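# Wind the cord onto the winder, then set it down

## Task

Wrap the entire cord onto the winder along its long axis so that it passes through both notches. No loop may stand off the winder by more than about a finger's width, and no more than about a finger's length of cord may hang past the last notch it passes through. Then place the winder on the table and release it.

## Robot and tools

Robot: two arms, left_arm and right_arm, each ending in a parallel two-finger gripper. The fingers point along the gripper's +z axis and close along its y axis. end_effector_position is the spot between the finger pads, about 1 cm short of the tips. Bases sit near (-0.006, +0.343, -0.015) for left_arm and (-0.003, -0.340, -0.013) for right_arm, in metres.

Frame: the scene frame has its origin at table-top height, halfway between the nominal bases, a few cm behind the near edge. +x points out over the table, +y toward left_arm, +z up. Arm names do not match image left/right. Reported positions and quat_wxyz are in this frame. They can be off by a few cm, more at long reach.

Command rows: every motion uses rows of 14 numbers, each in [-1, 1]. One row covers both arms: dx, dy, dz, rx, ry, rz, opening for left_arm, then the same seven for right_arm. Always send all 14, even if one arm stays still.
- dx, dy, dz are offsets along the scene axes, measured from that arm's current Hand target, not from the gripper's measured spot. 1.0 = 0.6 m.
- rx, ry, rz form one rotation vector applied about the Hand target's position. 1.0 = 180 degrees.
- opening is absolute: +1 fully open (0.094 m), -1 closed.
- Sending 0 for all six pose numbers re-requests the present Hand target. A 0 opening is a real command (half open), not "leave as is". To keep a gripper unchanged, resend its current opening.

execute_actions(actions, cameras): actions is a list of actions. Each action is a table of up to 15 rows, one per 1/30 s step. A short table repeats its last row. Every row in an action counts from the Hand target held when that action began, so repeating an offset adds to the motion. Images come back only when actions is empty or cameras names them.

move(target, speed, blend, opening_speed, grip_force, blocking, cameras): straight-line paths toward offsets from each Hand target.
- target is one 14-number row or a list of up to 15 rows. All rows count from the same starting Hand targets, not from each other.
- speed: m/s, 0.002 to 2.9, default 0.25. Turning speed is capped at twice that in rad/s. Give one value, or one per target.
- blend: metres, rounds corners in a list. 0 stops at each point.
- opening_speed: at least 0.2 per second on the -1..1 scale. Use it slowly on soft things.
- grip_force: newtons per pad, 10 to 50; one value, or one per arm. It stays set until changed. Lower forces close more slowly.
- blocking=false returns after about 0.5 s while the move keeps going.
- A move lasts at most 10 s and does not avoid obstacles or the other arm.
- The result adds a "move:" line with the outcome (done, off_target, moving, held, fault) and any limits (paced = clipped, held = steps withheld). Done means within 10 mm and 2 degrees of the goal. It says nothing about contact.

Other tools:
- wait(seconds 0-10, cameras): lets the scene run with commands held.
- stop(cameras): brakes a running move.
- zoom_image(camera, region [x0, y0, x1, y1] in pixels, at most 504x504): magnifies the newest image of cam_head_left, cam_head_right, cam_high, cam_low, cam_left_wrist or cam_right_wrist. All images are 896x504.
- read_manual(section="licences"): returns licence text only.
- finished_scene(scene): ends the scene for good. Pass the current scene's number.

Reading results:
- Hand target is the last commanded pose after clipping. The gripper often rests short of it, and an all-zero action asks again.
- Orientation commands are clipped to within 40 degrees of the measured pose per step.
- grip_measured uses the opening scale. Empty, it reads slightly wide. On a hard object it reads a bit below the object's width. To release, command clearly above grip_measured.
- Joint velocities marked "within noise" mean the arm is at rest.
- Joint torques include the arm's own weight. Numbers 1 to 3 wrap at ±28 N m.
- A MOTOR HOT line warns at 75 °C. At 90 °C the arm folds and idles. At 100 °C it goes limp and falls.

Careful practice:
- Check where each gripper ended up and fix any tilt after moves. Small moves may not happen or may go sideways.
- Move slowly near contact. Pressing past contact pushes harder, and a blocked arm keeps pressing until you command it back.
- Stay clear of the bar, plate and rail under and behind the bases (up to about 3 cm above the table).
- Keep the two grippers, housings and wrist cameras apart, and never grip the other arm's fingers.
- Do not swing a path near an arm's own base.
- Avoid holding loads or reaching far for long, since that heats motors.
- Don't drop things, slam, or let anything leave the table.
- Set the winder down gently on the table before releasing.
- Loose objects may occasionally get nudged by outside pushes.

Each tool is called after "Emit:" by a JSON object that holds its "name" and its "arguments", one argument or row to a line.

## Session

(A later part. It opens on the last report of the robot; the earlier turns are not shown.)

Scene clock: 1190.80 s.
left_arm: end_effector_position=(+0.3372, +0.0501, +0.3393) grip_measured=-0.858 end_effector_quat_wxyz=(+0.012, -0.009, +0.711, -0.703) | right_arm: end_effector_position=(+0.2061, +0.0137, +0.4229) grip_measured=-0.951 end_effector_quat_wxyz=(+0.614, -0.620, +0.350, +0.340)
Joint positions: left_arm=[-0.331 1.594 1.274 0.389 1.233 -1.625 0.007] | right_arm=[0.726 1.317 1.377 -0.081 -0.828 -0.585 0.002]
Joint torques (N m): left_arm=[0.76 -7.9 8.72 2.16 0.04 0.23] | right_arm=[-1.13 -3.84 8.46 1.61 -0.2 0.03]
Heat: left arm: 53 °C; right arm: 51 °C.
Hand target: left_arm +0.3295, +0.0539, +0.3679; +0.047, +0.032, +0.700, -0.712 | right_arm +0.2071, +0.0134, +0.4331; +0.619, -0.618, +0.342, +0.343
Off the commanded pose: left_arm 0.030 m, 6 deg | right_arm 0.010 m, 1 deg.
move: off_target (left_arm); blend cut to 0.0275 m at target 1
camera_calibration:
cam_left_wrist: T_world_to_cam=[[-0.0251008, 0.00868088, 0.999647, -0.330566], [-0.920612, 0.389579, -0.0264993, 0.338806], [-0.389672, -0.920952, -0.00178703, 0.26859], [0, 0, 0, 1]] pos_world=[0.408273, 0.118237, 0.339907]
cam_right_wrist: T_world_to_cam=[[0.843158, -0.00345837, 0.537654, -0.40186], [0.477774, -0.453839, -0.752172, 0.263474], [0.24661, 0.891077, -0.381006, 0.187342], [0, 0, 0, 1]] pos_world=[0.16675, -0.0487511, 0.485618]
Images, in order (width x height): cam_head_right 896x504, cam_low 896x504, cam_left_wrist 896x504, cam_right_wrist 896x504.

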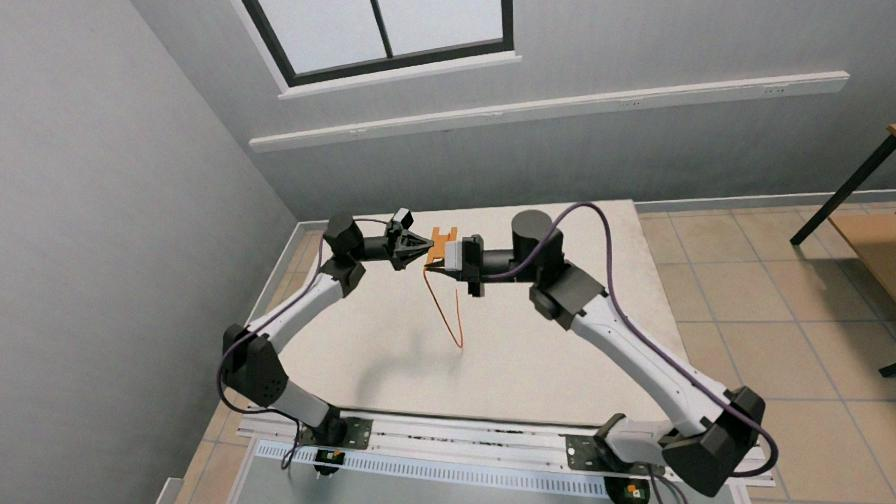

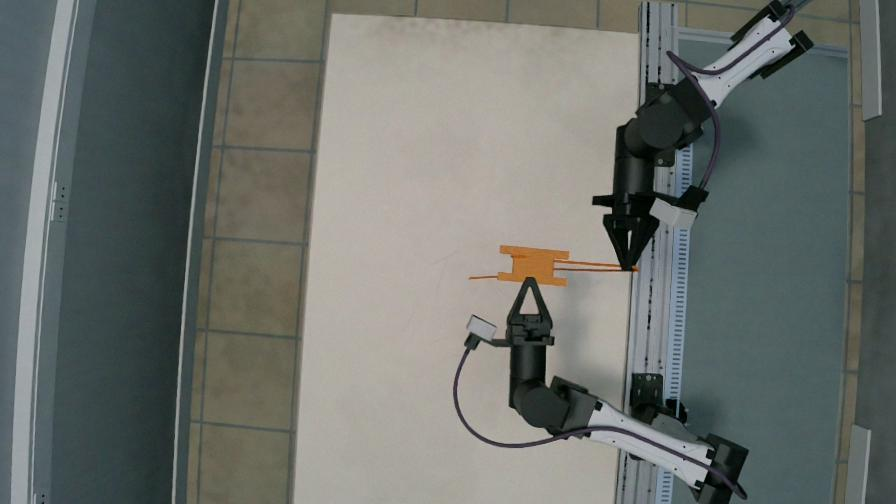

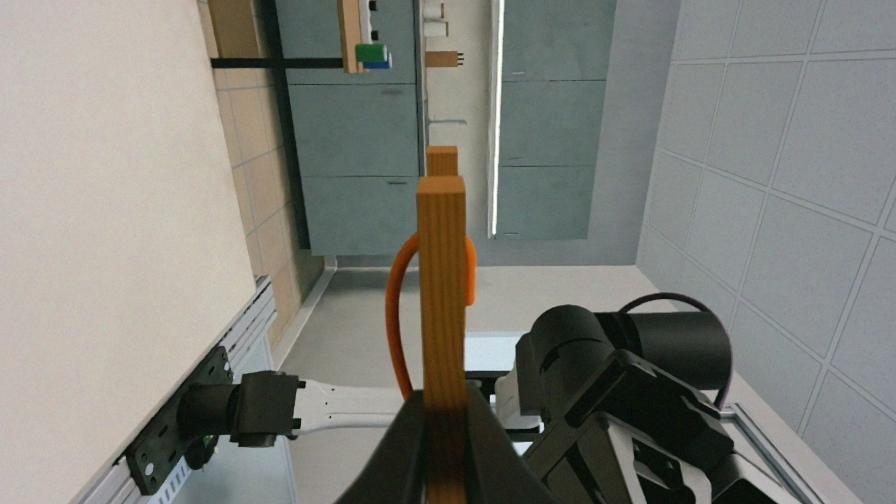

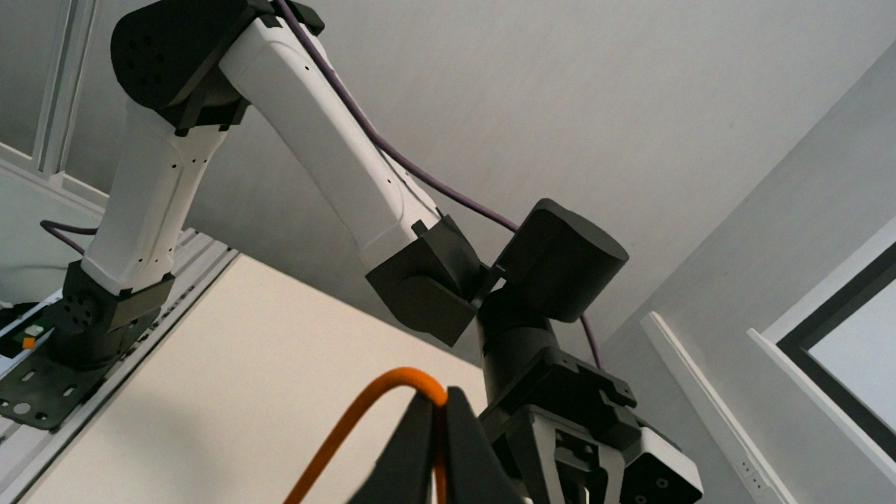

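Emit:
{"name": "move", "arguments": {
  "target": [
    [0,0,0,0,0,0,-0.93, 0.0898,-0.0478,0.0202,0,0.1056,0,-1],
    [0,0,0,0,0,0,-0.93, 0.1798,-0.0978,0.0185,0,0.2111,0,-1],
    [0,0,0,0,0,0,-0.93, 0.2582,-0.1012,-0.0265,0,0.3222,0,-1],
    [0,0,0,0,0,0,-0.93, 0.3098,-0.0978,-0.0832,0,0.4111,0,-1]
  ],
  "speed": 0.28,
  "blend": [0.03,0.03,0.03,0],
  "cameras": ["cam_right_wrist","cam_left_wrist","cam_head_right","cam_low"]
}}

Scene clock: 1211.60 s.
left_arm: end_effector_position=(+0.3372, +0.0501, +0.3393) grip_measured=-0.858 end_effector_quat_wxyz=(+0.012, -0.009, +0.711, -0.703) | right_arm: end_effector_position=(+0.3909, -0.0438, +0.3850) grip_measured=-0.951 end_effector_quat_wxyz=(+0.286, -0.285, +0.649, +0.644)
Joint positions: left_arm=[-0.331 1.594 1.274 0.389 1.233 -1.625 0.007] | right_arm=[0.299 1.803 1.712 0.074 -1.258 0.703 0.002]
Joint torques (N m): left_arm=[0.77 -7.92 8.7 2.16 0.04 0.24] | right_arm=[-0.7 -9.25 5.18 1.7 -0.18 -0.07]
Heat: left arm: 53 °C; right arm: 48 °C.
Hand target: left_arm +0.3295, +0.0539, +0.3679; +0.047, +0.032, +0.700, -0.712 | right_arm +0.3930, -0.0453, +0.3833; +0.288, -0.287, +0.646, +0.646
Off the commanded pose: left_arm 0.030 m, 6 deg | right_arm 0.003 m, 1 deg.
move: off_target (left_arm)
camera_calibration:
cam_left_wrist: T_world_to_cam=[[-0.0251008, 0.00868088, 0.999647, -0.330566], [-0.920612, 0.389579, -0.0264993, 0.338806], [-0.389672, -0.920952, -0.00178703, 0.26859], [0, 0, 0, 1]] pos_world=[0.408273, 0.118237, 0.339907]
cam_right_wrist: T_world_to_cam=[[0.750178, -0.0115986, -0.661134, -0.0399804], [-0.597417, -0.440441, -0.670153, 0.509795], [-0.283418, 0.897707, -0.337338, 0.369288], [0, 0, 0, 1]] pos_world=[0.439215, -0.107442, 0.439783]
Images, in order (width x height): cam_head_right 896x504, cam_low 896x504, cam_left_wrist 896x504, cam_right_wrist 896x504.

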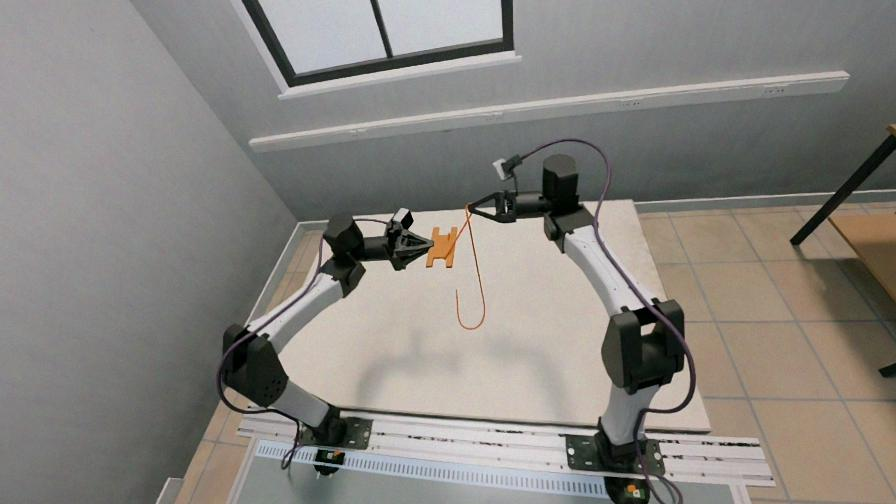

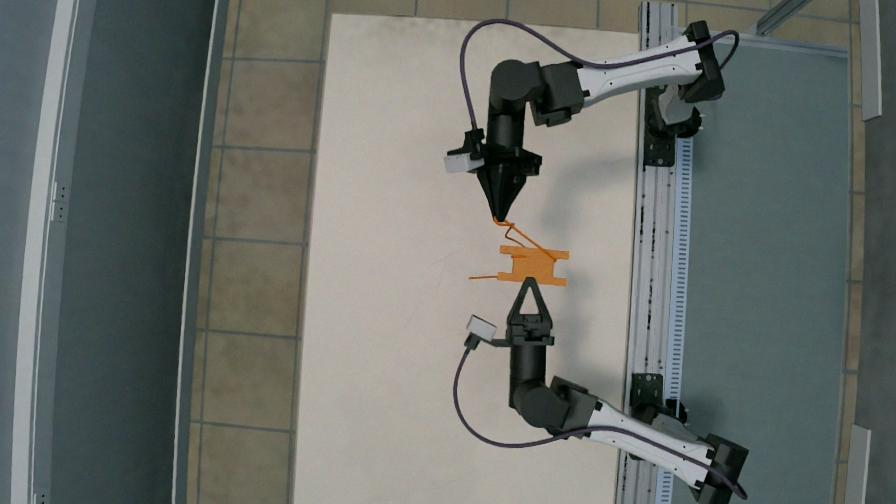

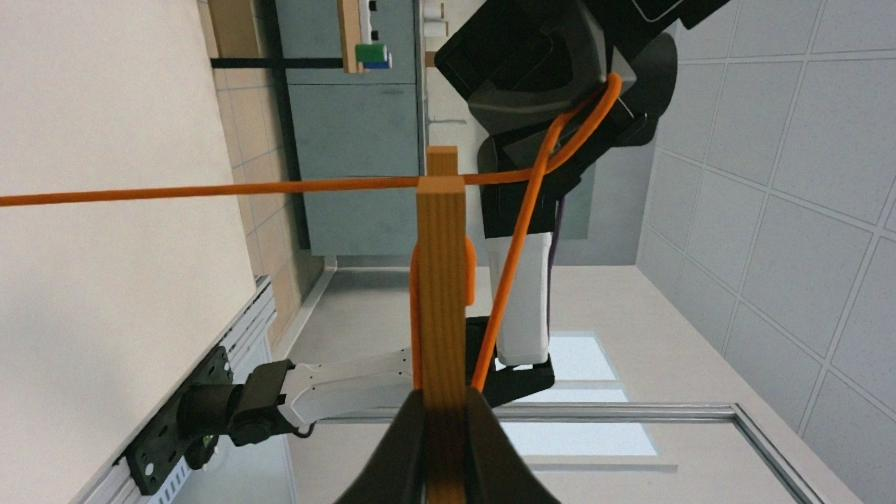

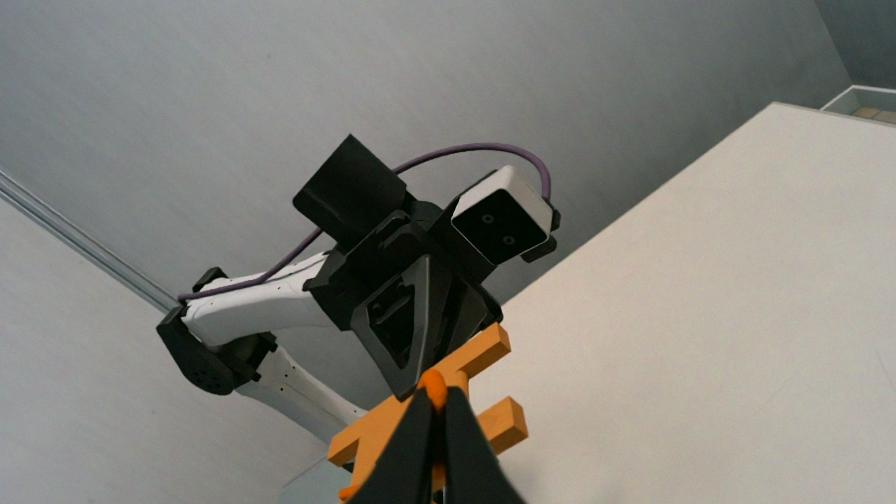

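Emit:
{"name": "move", "arguments": {
  "target": [
    [0,0,0,0,0,0,-0.93, 0.0067,-0.0017,-0.0167,0,0.2222,0,-1],
    [0,0,0,0,0,0,-0.93, 0.0283,-0.0017,-0.055,0,0.4056,0,-1]
  ],
  "speed": 0.25,
  "blend": [0.01,0],
  "cameras": ["cam_right_wrist","cam_left_wrist","cam_head_right","cam_low"]
}}

Scene clock: 1255.43 s.
left_arm: end_effector_position=(+0.3372, +0.0501, +0.3393) grip_measured=-0.858 end_effector_quat_wxyz=(+0.012, -0.009, +0.711, -0.703) | right_arm: end_effector_position=(+0.4032, -0.0435, +0.3555) grip_measured=-0.951 end_effector_quat_wxyz=(-0.155, +0.149, +0.693, +0.688)
Joint positions: left_arm=[-0.331 1.594 1.274 0.389 1.233 -1.625 0.007] | right_arm=[0.289 1.851 1.655 0.179 -1.282 1.968 0.002]
Joint torques (N m): left_arm=[0.73 -7.91 8.7 2.17 0.03 0.23] | right_arm=[-1.42 -9.02 5.61 1.6 0.01 -0.06]
Heat: left arm: 53 °C; right arm: 53 °C.
Hand target: left_arm +0.3295, +0.0539, +0.3679; +0.047, +0.032, +0.700, -0.712 | right_arm +0.4099, -0.0462, +0.3503; -0.152, +0.153, +0.691, +0.690
Off the commanded pose: left_arm 0.030 m, 6 deg | right_arm 0.009 m, 1 deg.
move: off_target (left_arm)
camera_calibration:
cam_left_wrist: T_world_to_cam=[[-0.0251008, 0.00868088, 0.999647, -0.330566], [-0.920612, 0.389579, -0.0264993, 0.338806], [-0.389672, -0.920952, -0.00178703, 0.26859], [0, 0, 0, 1]] pos_world=[0.408273, 0.118237, 0.339907]
cam_right_wrist: T_world_to_cam=[[-0.404391, -0.0121137, -0.914506, 0.486866], [-0.816792, -0.445089, 0.367078, 0.21708], [-0.411483, 0.895404, 0.170096, 0.2337], [0, 0, 0, 1]] pos_world=[0.470357, -0.106738, 0.325805]
Images, in order (width x height): cam_head_right 896x504, cam_low 896x504, cam_left_wrist 896x504, cam_right_wrist 896x504.

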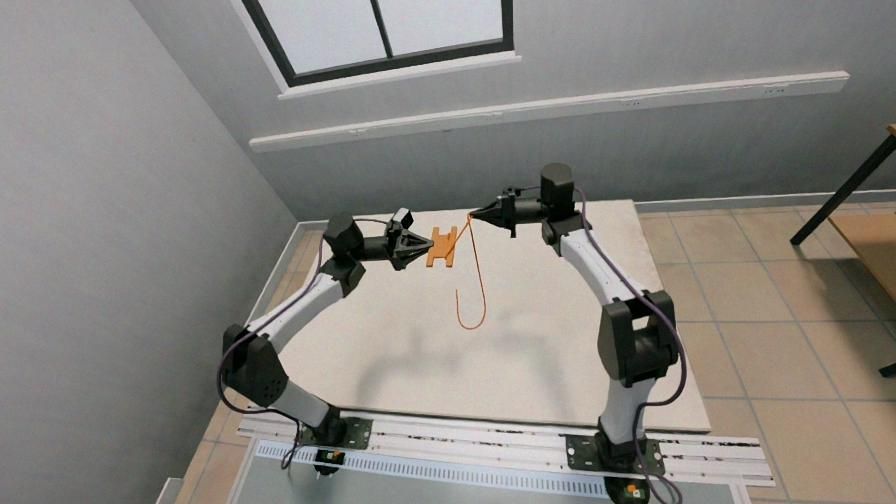

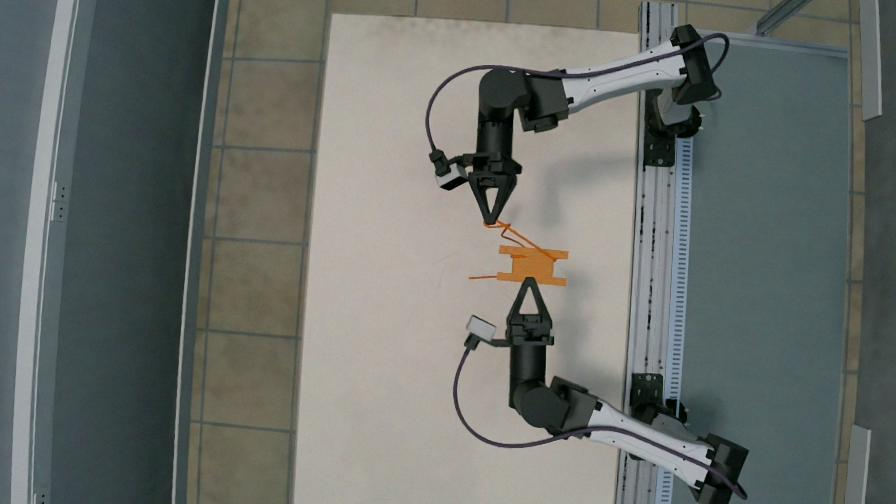

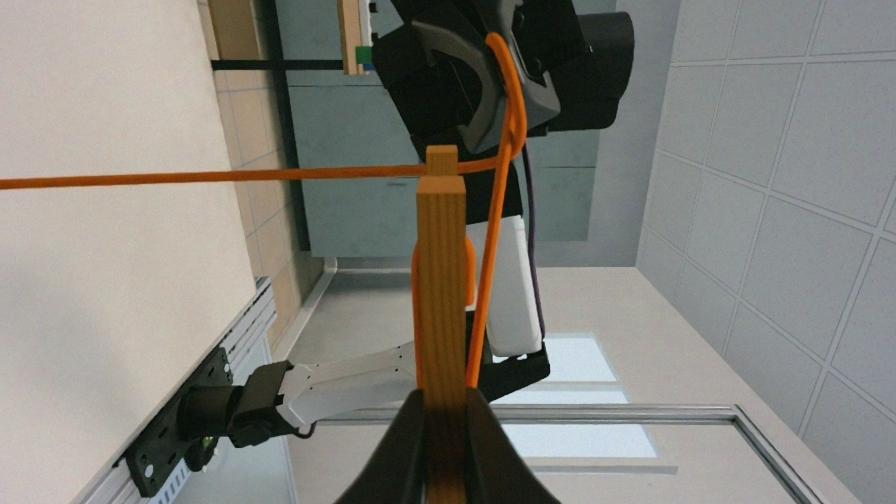

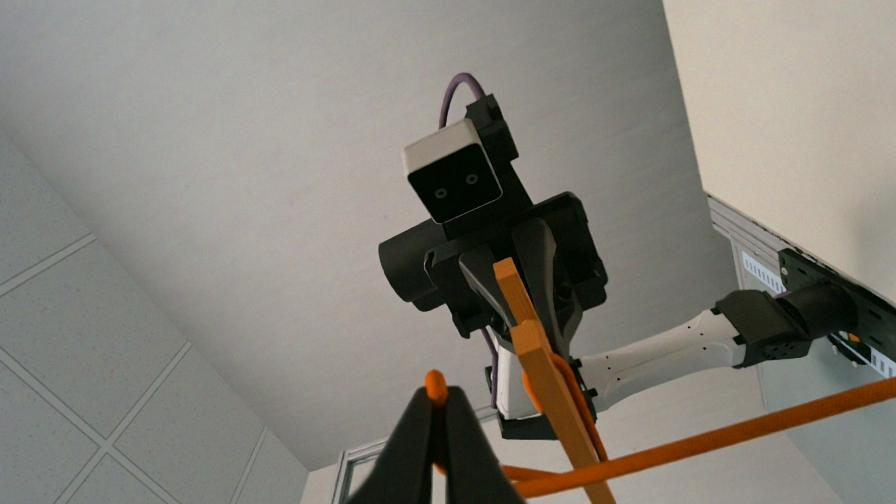

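Emit:
{"name": "move", "arguments": {
  "target": [-0.1333,0,0,0,0,0,-0.93, -0.1333,0,0,0,0,0,-1],
  "speed": 0.15,
  "cameras": ["cam_right_wrist","cam_left_wrist","cam_head_right","cam_low"]
}}

Scene clock: 1306.37 s.
left_arm: end_effector_position=(+0.2612, +0.0521, +0.3575) grip_measured=-0.858 end_effector_quat_wxyz=(+0.036, +0.006, +0.705, -0.708) | right_arm: end_effector_position=(+0.3291, -0.0438, +0.3401) grip_measured=-0.951 end_effector_quat_wxyz=(-0.174, +0.153, +0.696, +0.680)
Joint positions: left_arm=[-0.407 1.307 1.072 0.332 1.145 -1.594 0.007] | right_arm=[0.346 1.598 1.311 0.24 -1.249 1.974 0.002]
Joint torques (N m): left_arm=[-0.42 -5.82 6.13 1.94 0.05 0.23] | right_arm=[-0.69 -10.52 5.64 1.58 0.31 0.01]
Heat: left arm: 54 °C; right arm: 51 °C.
Hand target: left_arm +0.2496, +0.0539, +0.3678; +0.047, +0.032, +0.700, -0.712 | right_arm +0.3299, -0.0462, +0.3503; -0.152, +0.153, +0.691, +0.690
Off the commanded pose: left_arm 0.016 m, 3 deg | right_arm 0.011 m, 3 deg.
move: off_target (left_arm, right_arm)
camera_calibration:
cam_left_wrist: T_world_to_cam=[[-0.0808264, 0.0234539, 0.996452, -0.335697], [-0.921653, 0.378884, -0.0836771, 0.28977], [-0.379503, -0.925147, -0.00900753, 0.240866], [0, 0, 0, 1]] pos_world=[0.331344, 0.12092, 0.360923]
cam_right_wrist: T_world_to_cam=[[-0.434245, -0.0318347, -0.900232, 0.447019], [-0.792649, -0.461278, 0.398662, 0.142661], [-0.427948, 0.886684, 0.175074, 0.209465], [0, 0, 0, 1]] pos_world=[0.396836, -0.105692, 0.308875]
Images, in order (width x height): cam_head_right 896x504, cam_low 896x504, cam_left_wrist 896x504, cam_right_wrist 896x504.

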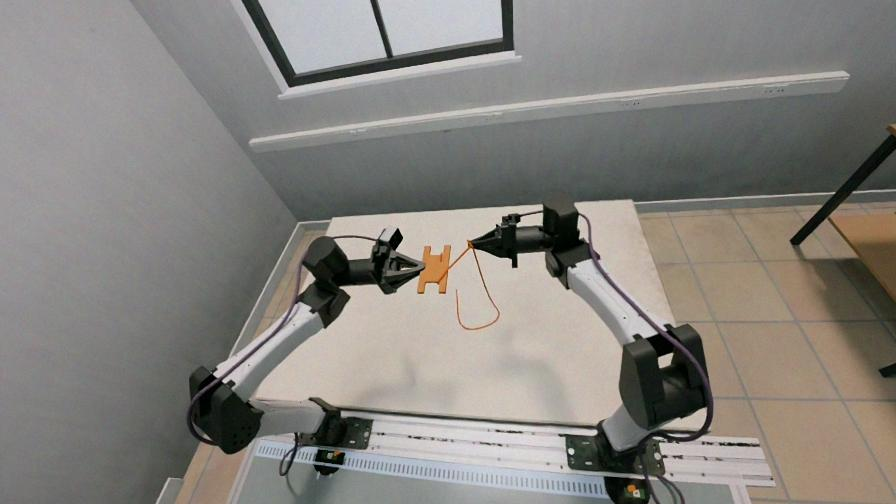

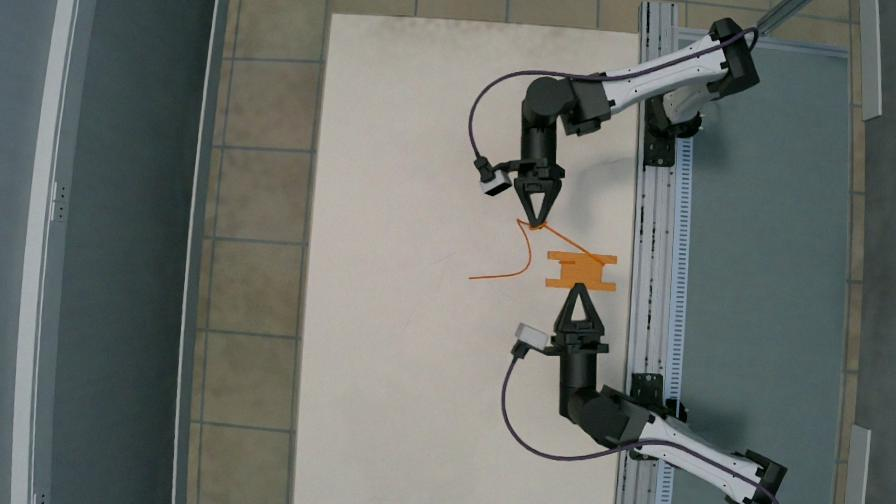

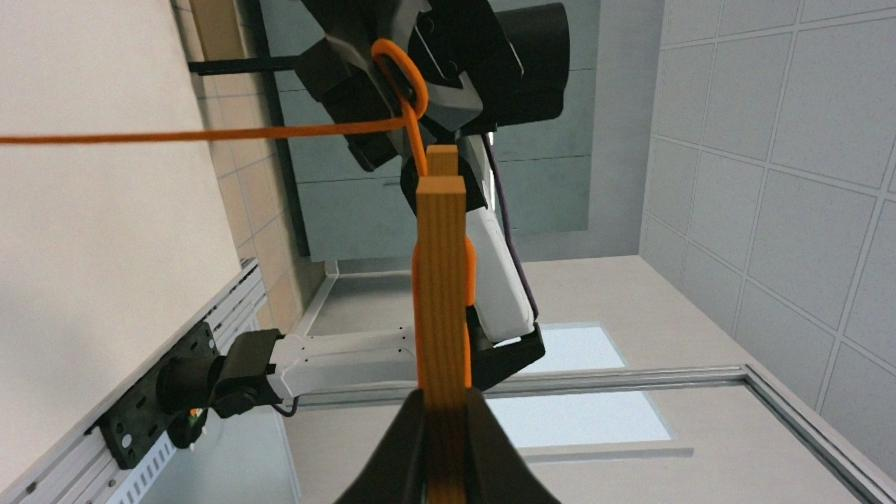

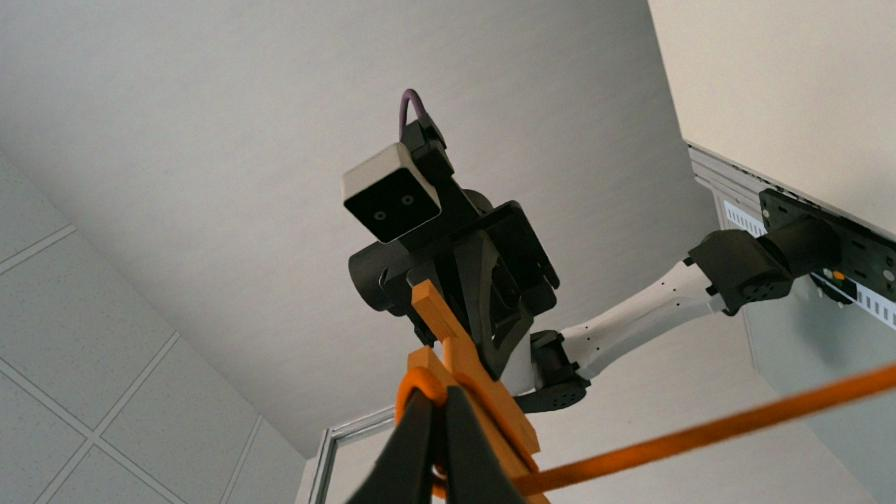

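Emit:
{"name": "move", "arguments": {
  "target": [
    [-0.0833,0,0,0,0,0,-0.93, -0.09,0,0.075,0,0,0,-1],
    [-0.0833,0,0,0,0,0,-0.93, -0.0817,0.0933,0.075,0,0,0,-1]
  ],
  "speed": 0.15,
  "cameras": ["cam_right_wrist","cam_left_wrist","cam_low"]
}}

Scene clock: 1342.30 s.
left_arm: end_effector_position=(+0.2085, +0.0521, +0.3622) grip_measured=-0.858 end_effector_quat_wxyz=(+0.040, +0.013, +0.704, -0.709) | right_arm: end_effector_position=(+0.2784, +0.0069, +0.3835) grip_measured=-0.951 end_effector_quat_wxyz=(-0.165, +0.164, +0.695, +0.680)
Joint positions: left_arm=[-0.492 1.118 0.969 0.24 1.064 -1.569 0.007] | right_arm=[0.554 1.497 1.381 0.079 -1.014 1.989 0.002]
Joint torques (N m): left_arm=[-0.36 -4.03 6 1.93 0.01 0.23] | right_arm=[0.1 -6 8.57 1.75 0.1 -0.18]
Heat: left arm: 49 °C; right arm: 52 °C.
Hand target: left_arm +0.1996, +0.0539, +0.3679; +0.047, +0.032, +0.700, -0.712 | right_arm +0.2809, +0.0097, +0.3953; -0.152, +0.153, +0.691, +0.690
Off the commanded pose: left_arm 0.011 m, 2 deg | right_arm 0.012 m, 2 deg.
move: off_target (left_arm, right_arm)
camera_calibration:
cam_left_wrist: T_world_to_cam=[[-0.0959772, 0.0269187, 0.995019, -0.34109], [-0.919001, 0.381631, -0.098969, 0.246434], [-0.382394, -0.923923, -0.0118896, 0.222616], [0, 0, 0, 1]] pos_world=[0.278863, 0.120815, 0.366428]
cam_right_wrist: T_world_to_cam=[[-0.436827, -0.0245829, -0.89921, 0.465911], [-0.804332, -0.436918, 0.402681, 0.110012], [-0.40278, 0.899165, 0.171085, 0.129606], [0, 0, 0, 1]] pos_world=[0.344211, -0.0570178, 0.352478]
Images, in order (width x height): cam_low 896x504, cam_left_wrist 896x504, cam_right_wrist 896x504.

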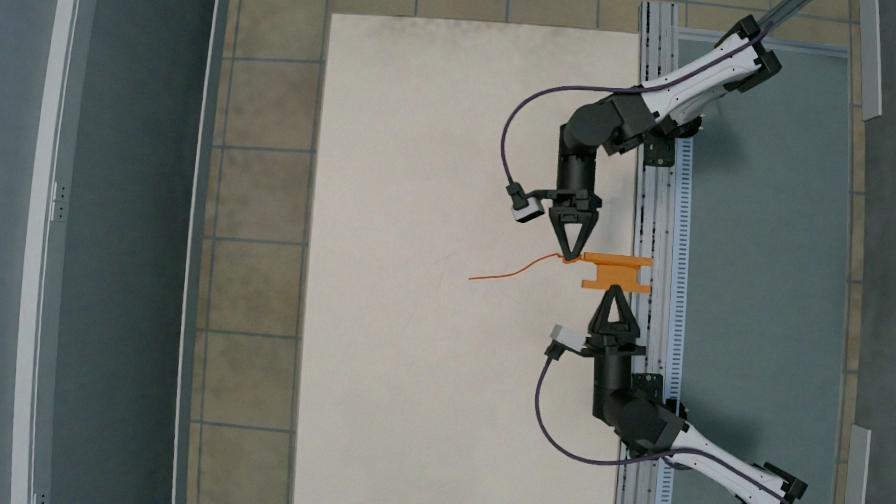

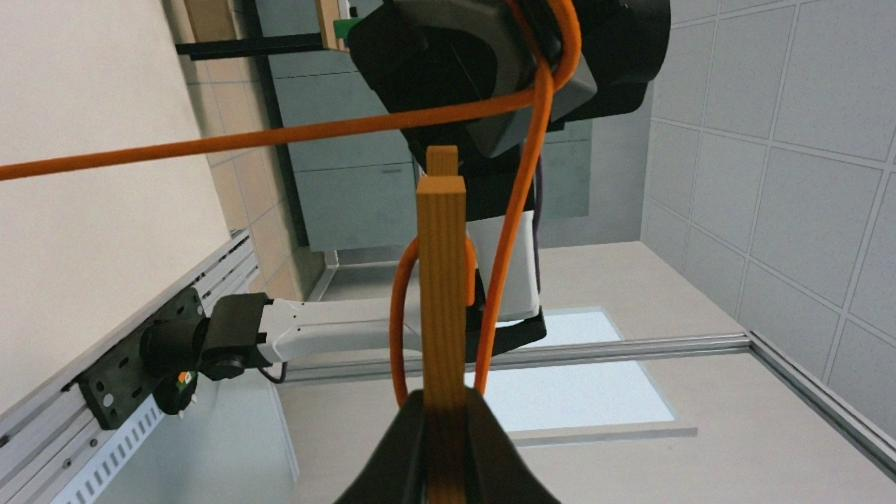

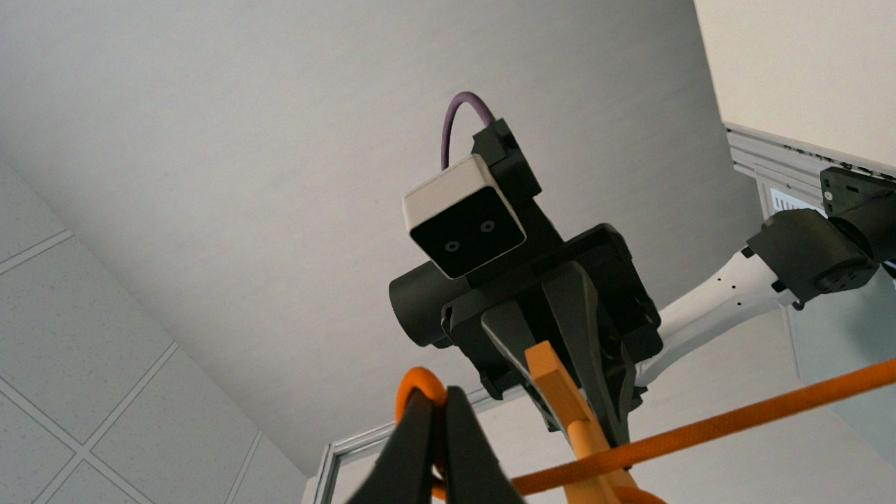

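Emit:
{"name": "move", "arguments": {
  "target": [
    [0,0,0,0,0,0,-0.93, 0.006,0,-0.0555,0,0,0,-1],
    [0,0,0,0,0,0,-0.93, -0.0207,0,-0.1155,0,0,0,-1],
    [0,0,0,0,0,0,-0.93, -0.0707,0,-0.1522,0,0,0,-1]
  ],
  "speed": 0.15,
  "blend": [0.015,0.015,0],
  "cameras": ["cam_right_wrist","cam_left_wrist","cam_low","cam_high"]
}}

Scene clock: 1372.73 s.
left_arm: end_effector_position=(+0.2084, +0.0519, +0.3466) grip_measured=-0.858 end_effector_quat_wxyz=(+0.017, -0.008, +0.716, -0.698) | right_arm: end_effector_position=(+0.2433, +0.0109, +0.2971) grip_measured=-0.951 end_effector_quat_wxyz=(-0.158, +0.158, +0.695, +0.684)
Joint positions: left_arm=[-0.493 1.118 0.953 0.183 1.066 -1.568 0.007] | right_arm=[0.626 1.414 0.955 0.434 -0.939 1.982 0.002]
Joint torques (N m): left_arm=[-0.21 -4.34 7.34 2.49 0.03 0.26] | right_arm=[0.28 -8.7 5.33 1.74 0.09 -0.09]
Heat: left arm: 46 °C; right arm: 49 °C.
Hand target: left_arm +0.1996, +0.0539, +0.3679; +0.047, +0.032, +0.700, -0.712 | right_arm +0.2385, +0.0097, +0.3040; -0.152, +0.153, +0.691, +0.690
Off the commanded pose: left_arm 0.023 m, 6 deg | right_arm 0.008 m, 1 deg.
move: off_target (left_arm)
camera_calibration:
cam_left_wrist: T_world_to_cam=[[-0.0328823, -0.00576094, 0.999443, -0.338647], [-0.922324, 0.385393, -0.0281236, 0.220827], [-0.385016, -0.922735, -0.0179861, 0.224781], [0, 0, 0, 1]] pos_world=[0.279083, 0.120357, 0.348712]
cam_right_wrist: T_world_to_cam=[[-0.421049, -0.0193595, -0.906831, 0.37135], [-0.812407, -0.436569, 0.386527, 0.125193], [-0.403377, 0.899463, 0.168089, 0.127713], [0, 0, 0, 1]] pos_world=[0.309581, -0.0530282, 0.266894]
Images, in order (width x height): cam_high 896x504, cam_low 896x504, cam_left_wrist 896x504, cam_right_wrist 896x504.

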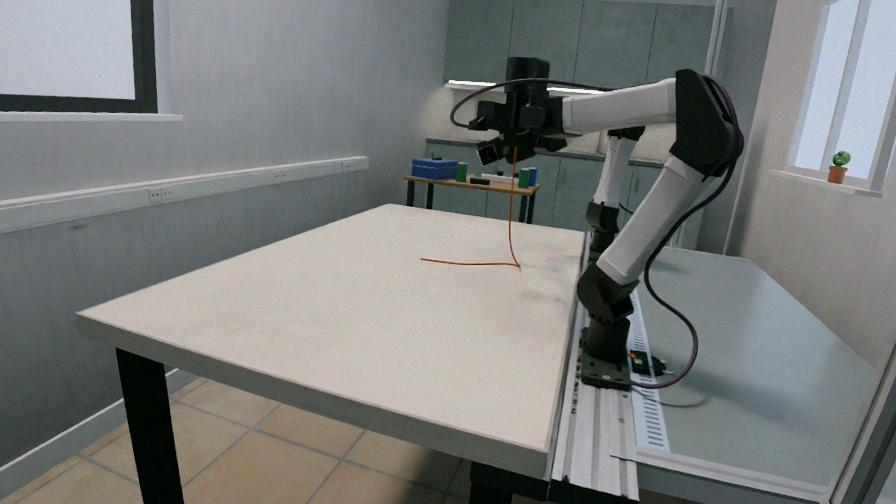

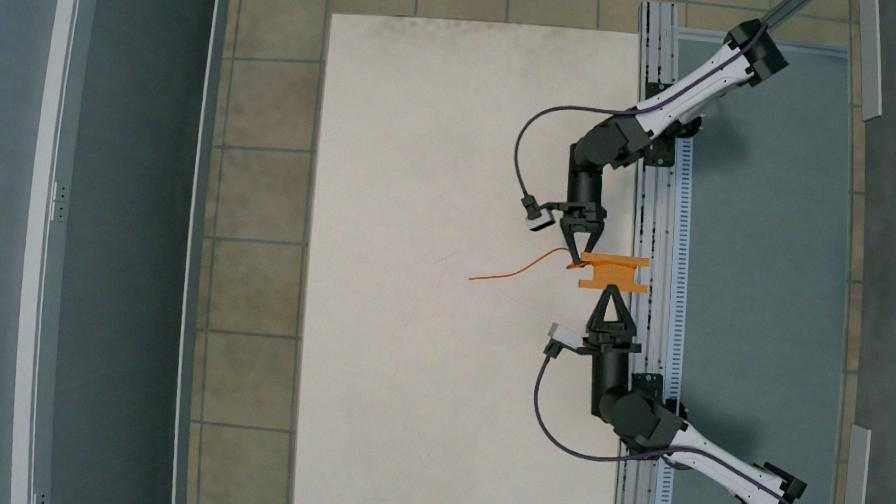

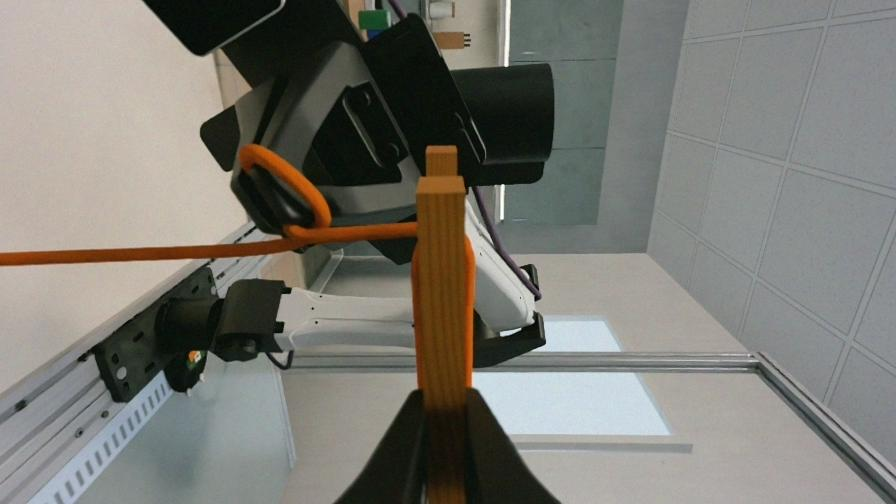

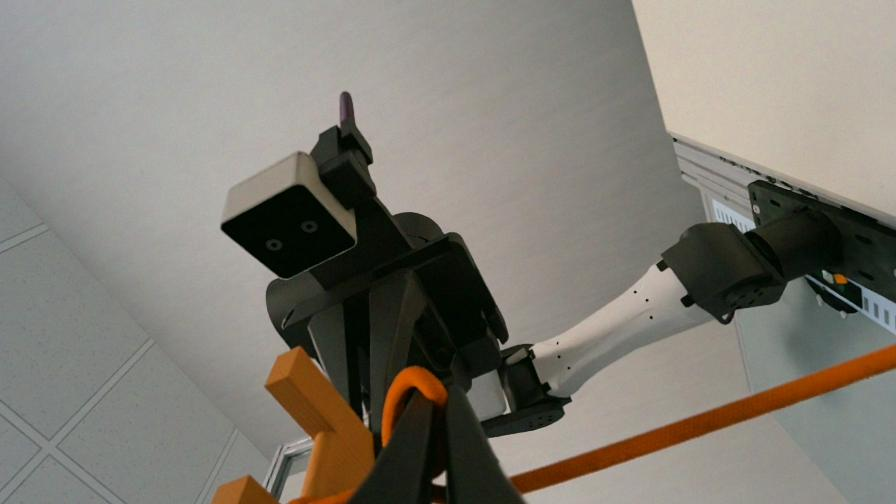

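Emit:
{"name": "move", "arguments": {
  "target": [
    [0,0,0,0,0,0,-0.93, 0,0,0.012,0,0,0,-1],
    [0,0,0,0,0,0,-0.93, 0,0,0.012,0,0,0,-0.3],
    [0,0,0,0,0,0,-0.93, 0,-0.11,0.012,0,0,0,-0.3]
  ],
  "speed": 0.12,
  "opening_speed": 0.8,
  "cameras": ["cam_right_wrist","cam_left_wrist","cam_high"]
}}

Scene clock: 1389.10 s.
left_arm: end_effector_position=(+0.2083, +0.0518, +0.3493) grip_measured=-0.858 end_effector_quat_wxyz=(+0.023, -0.002, +0.713, -0.700) | right_arm: end_effector_position=(+0.2452, -0.0517, +0.3028) grip_measured=-0.303 end_effector_quat_wxyz=(-0.156, +0.164, +0.693, +0.685)
Joint positions: left_arm=[-0.493 1.118 0.953 0.201 1.066 -1.566 0.007] | right_arm=[0.436 1.278 0.873 0.376 -1.118 1.982 0.033]
Joint torques (N m): left_arm=[-0.21 -4.26 7.24 2.34 0.01 0.23] | right_arm=[-0.81 -8.13 5.71 1.54 -0.13 -0.11]
Heat: left arm: 48 °C; right arm: 50 °C.
Hand target: left_arm +0.1996, +0.0539, +0.3679; +0.047, +0.032, +0.700, -0.712 | right_arm +0.2385, -0.0563, +0.3113; -0.152, +0.153, +0.691, +0.690
Off the commanded pose: left_arm 0.021 m, 5 deg | right_arm 0.012 m, 1 deg.
move: off_target (left_arm, right_arm); target 2's new opening was sent with right_arm's hand 0.015 m and 1 deg from that target
camera_calibration:
cam_left_wrist: T_world_to_cam=[[-0.0500558, 0.00189338, 0.998745, -0.337935], [-0.921471, 0.385604, -0.046914, 0.227246], [-0.385209, -0.922662, -0.017557, 0.224604], [0, 0, 0, 1]] pos_world=[0.279005, 0.120247, 0.352116]
cam_right_wrist: T_world_to_cam=[[-0.425852, -0.0124195, -0.904707, 0.376973], [-0.815254, -0.428429, 0.389627, 0.0973416], [-0.392442, 0.90349, 0.172323, 0.180114], [0, 0, 0, 1]] pos_world=[0.310577, -0.116345, 0.272086]
Images, in order (width x height): cam_high 896x504, cam_left_wrist 896x504, cam_right_wrist 896x504.

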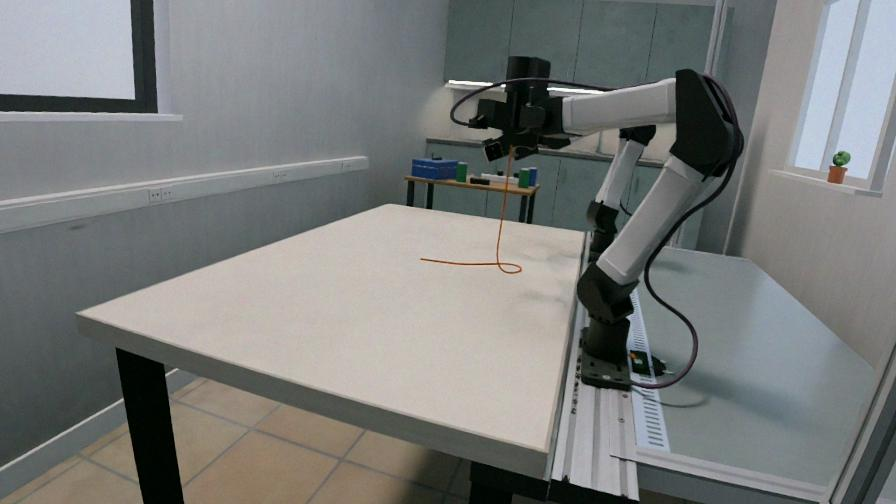

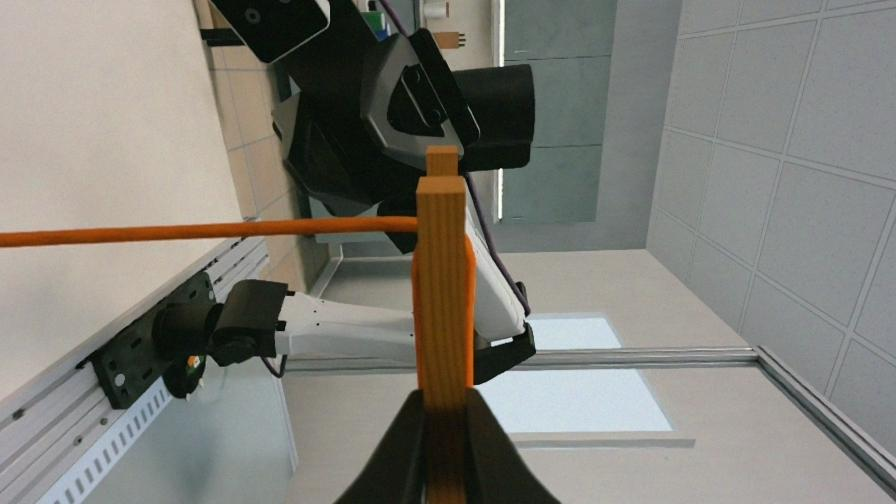

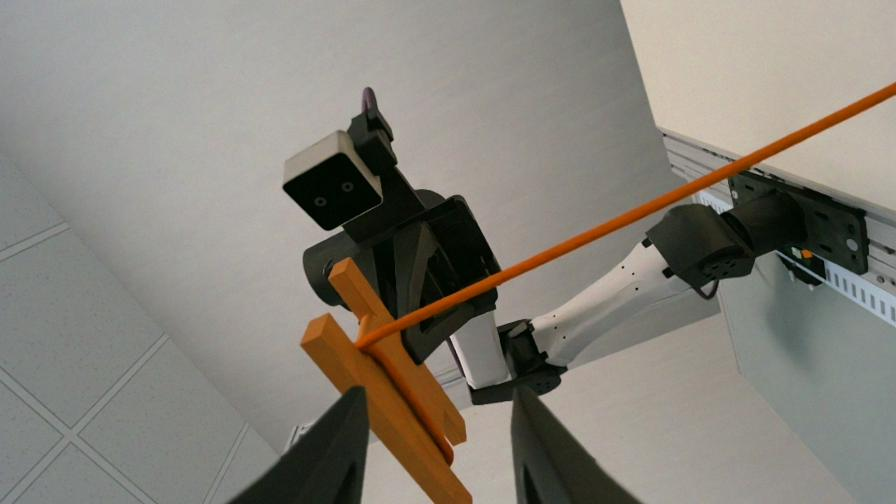

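Emit:
{"name": "move", "arguments": {
  "target": [
    [0.0867,0,0.0833,0,0,0,-0.93, 0.033,-0.0138,-0.088,0,-0.639,0,-0.3],
    [0.0867,0,0.0833,0,0,0,-0.93, 0.0663,0.0112,-0.1797,0,0.7222,0,1]
  ],
  "speed": 0.5,
  "blend": [0.01,0],
  "cameras": ["cam_right_wrist","cam_left_wrist","cam_high"]
}}

Scene clock: 1403.37 s.
left_arm: end_effector_position=(+0.2521, +0.0526, +0.4052) grip_measured=-0.858 end_effector_quat_wxyz=(+0.042, +0.022, +0.704, -0.708) | right_arm: end_effector_position=(+0.2793, -0.0522, +0.2008) grip_measured=+0.997 end_effector_quat_wxyz=(+0.691, -0.694, -0.143, -0.146)
Joint positions: left_arm=[-0.41 1.296 1.251 0.15 1.155 -1.57 0.007] | right_arm=[0.382 1.604 0.691 0.905 -1.176 -2.008 0.094]
Joint torques (N m): left_arm=[0.76 -2.88 9.14 1.85 0.02 -0.05] | right_arm=[0.42 -7.28 5.48 1.34 0.02 -0.23]
Heat: left arm: 49 °C; right arm: 49 °C.
Hand target: left_arm +0.2516, +0.0540, +0.4180; +0.047, +0.032, +0.700, -0.712 | right_arm +0.2783, -0.0496, +0.2035; +0.690, -0.690, -0.154, -0.153
Off the commanded pose: left_arm 0.013 m, 1 deg | right_arm 0.004 m, 2 deg.
move: off_target (left_arm)
camera_calibration:
cam_left_wrist: T_world_to_cam=[[-0.110709, 0.0255397, 0.993525, -0.375397], [-0.913846, 0.390348, -0.111864, 0.294022], [-0.390677, -0.920313, -0.0198755, 0.245349], [0, 0, 0, 1]] pos_world=[0.322984, 0.120615, 0.410733]
cam_right_wrist: T_world_to_cam=[[-0.414997, 0.0000931427, 0.909823, -0.0674861], [0.816171, -0.44186, 0.372325, -0.288228], [0.402049, 0.897084, 0.183294, -0.0129156], [0, 0, 0, 1]] pos_world=[0.212429, -0.115763, 0.171082]
Images, in order (width x height): cam_high 896x504, cam_left_wrist 896x504, cam_right_wrist 896x504.

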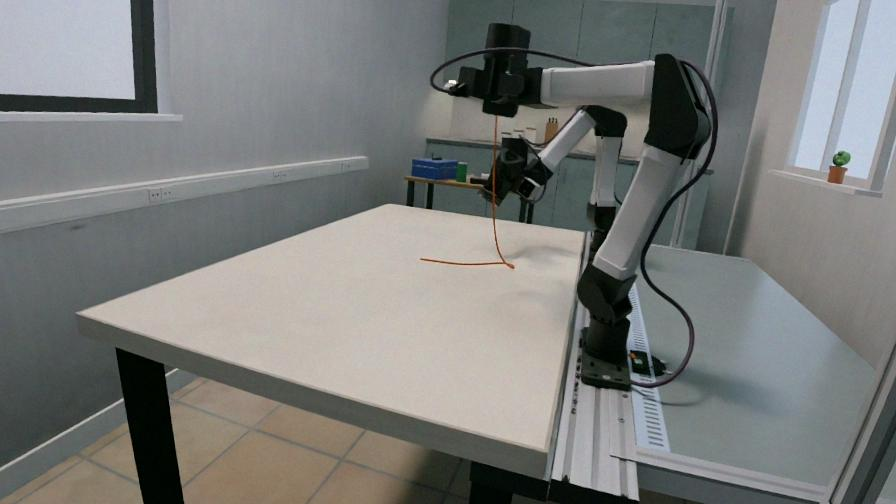

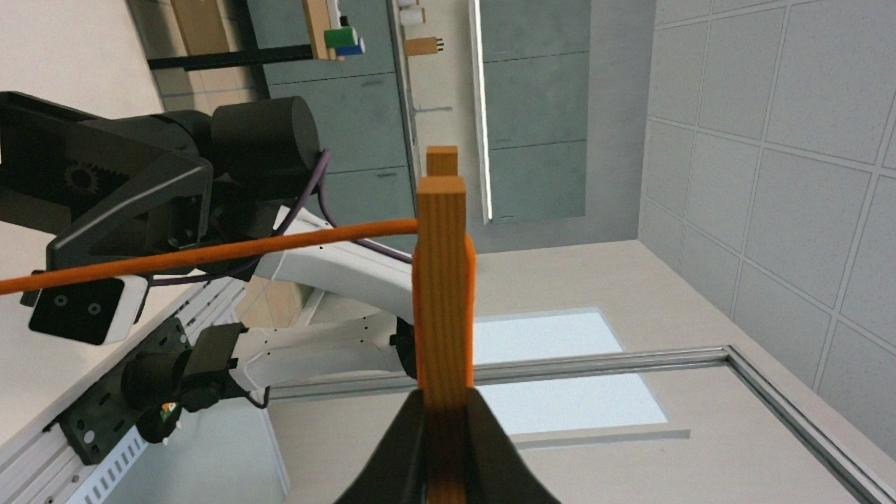

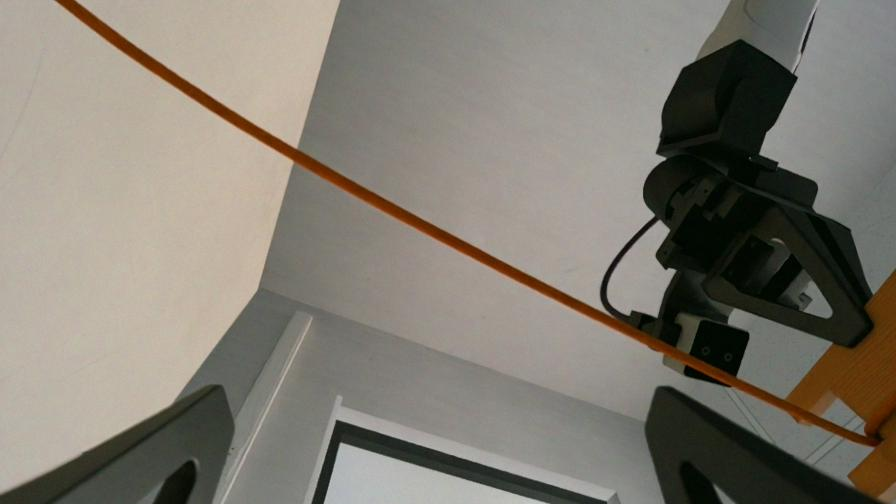

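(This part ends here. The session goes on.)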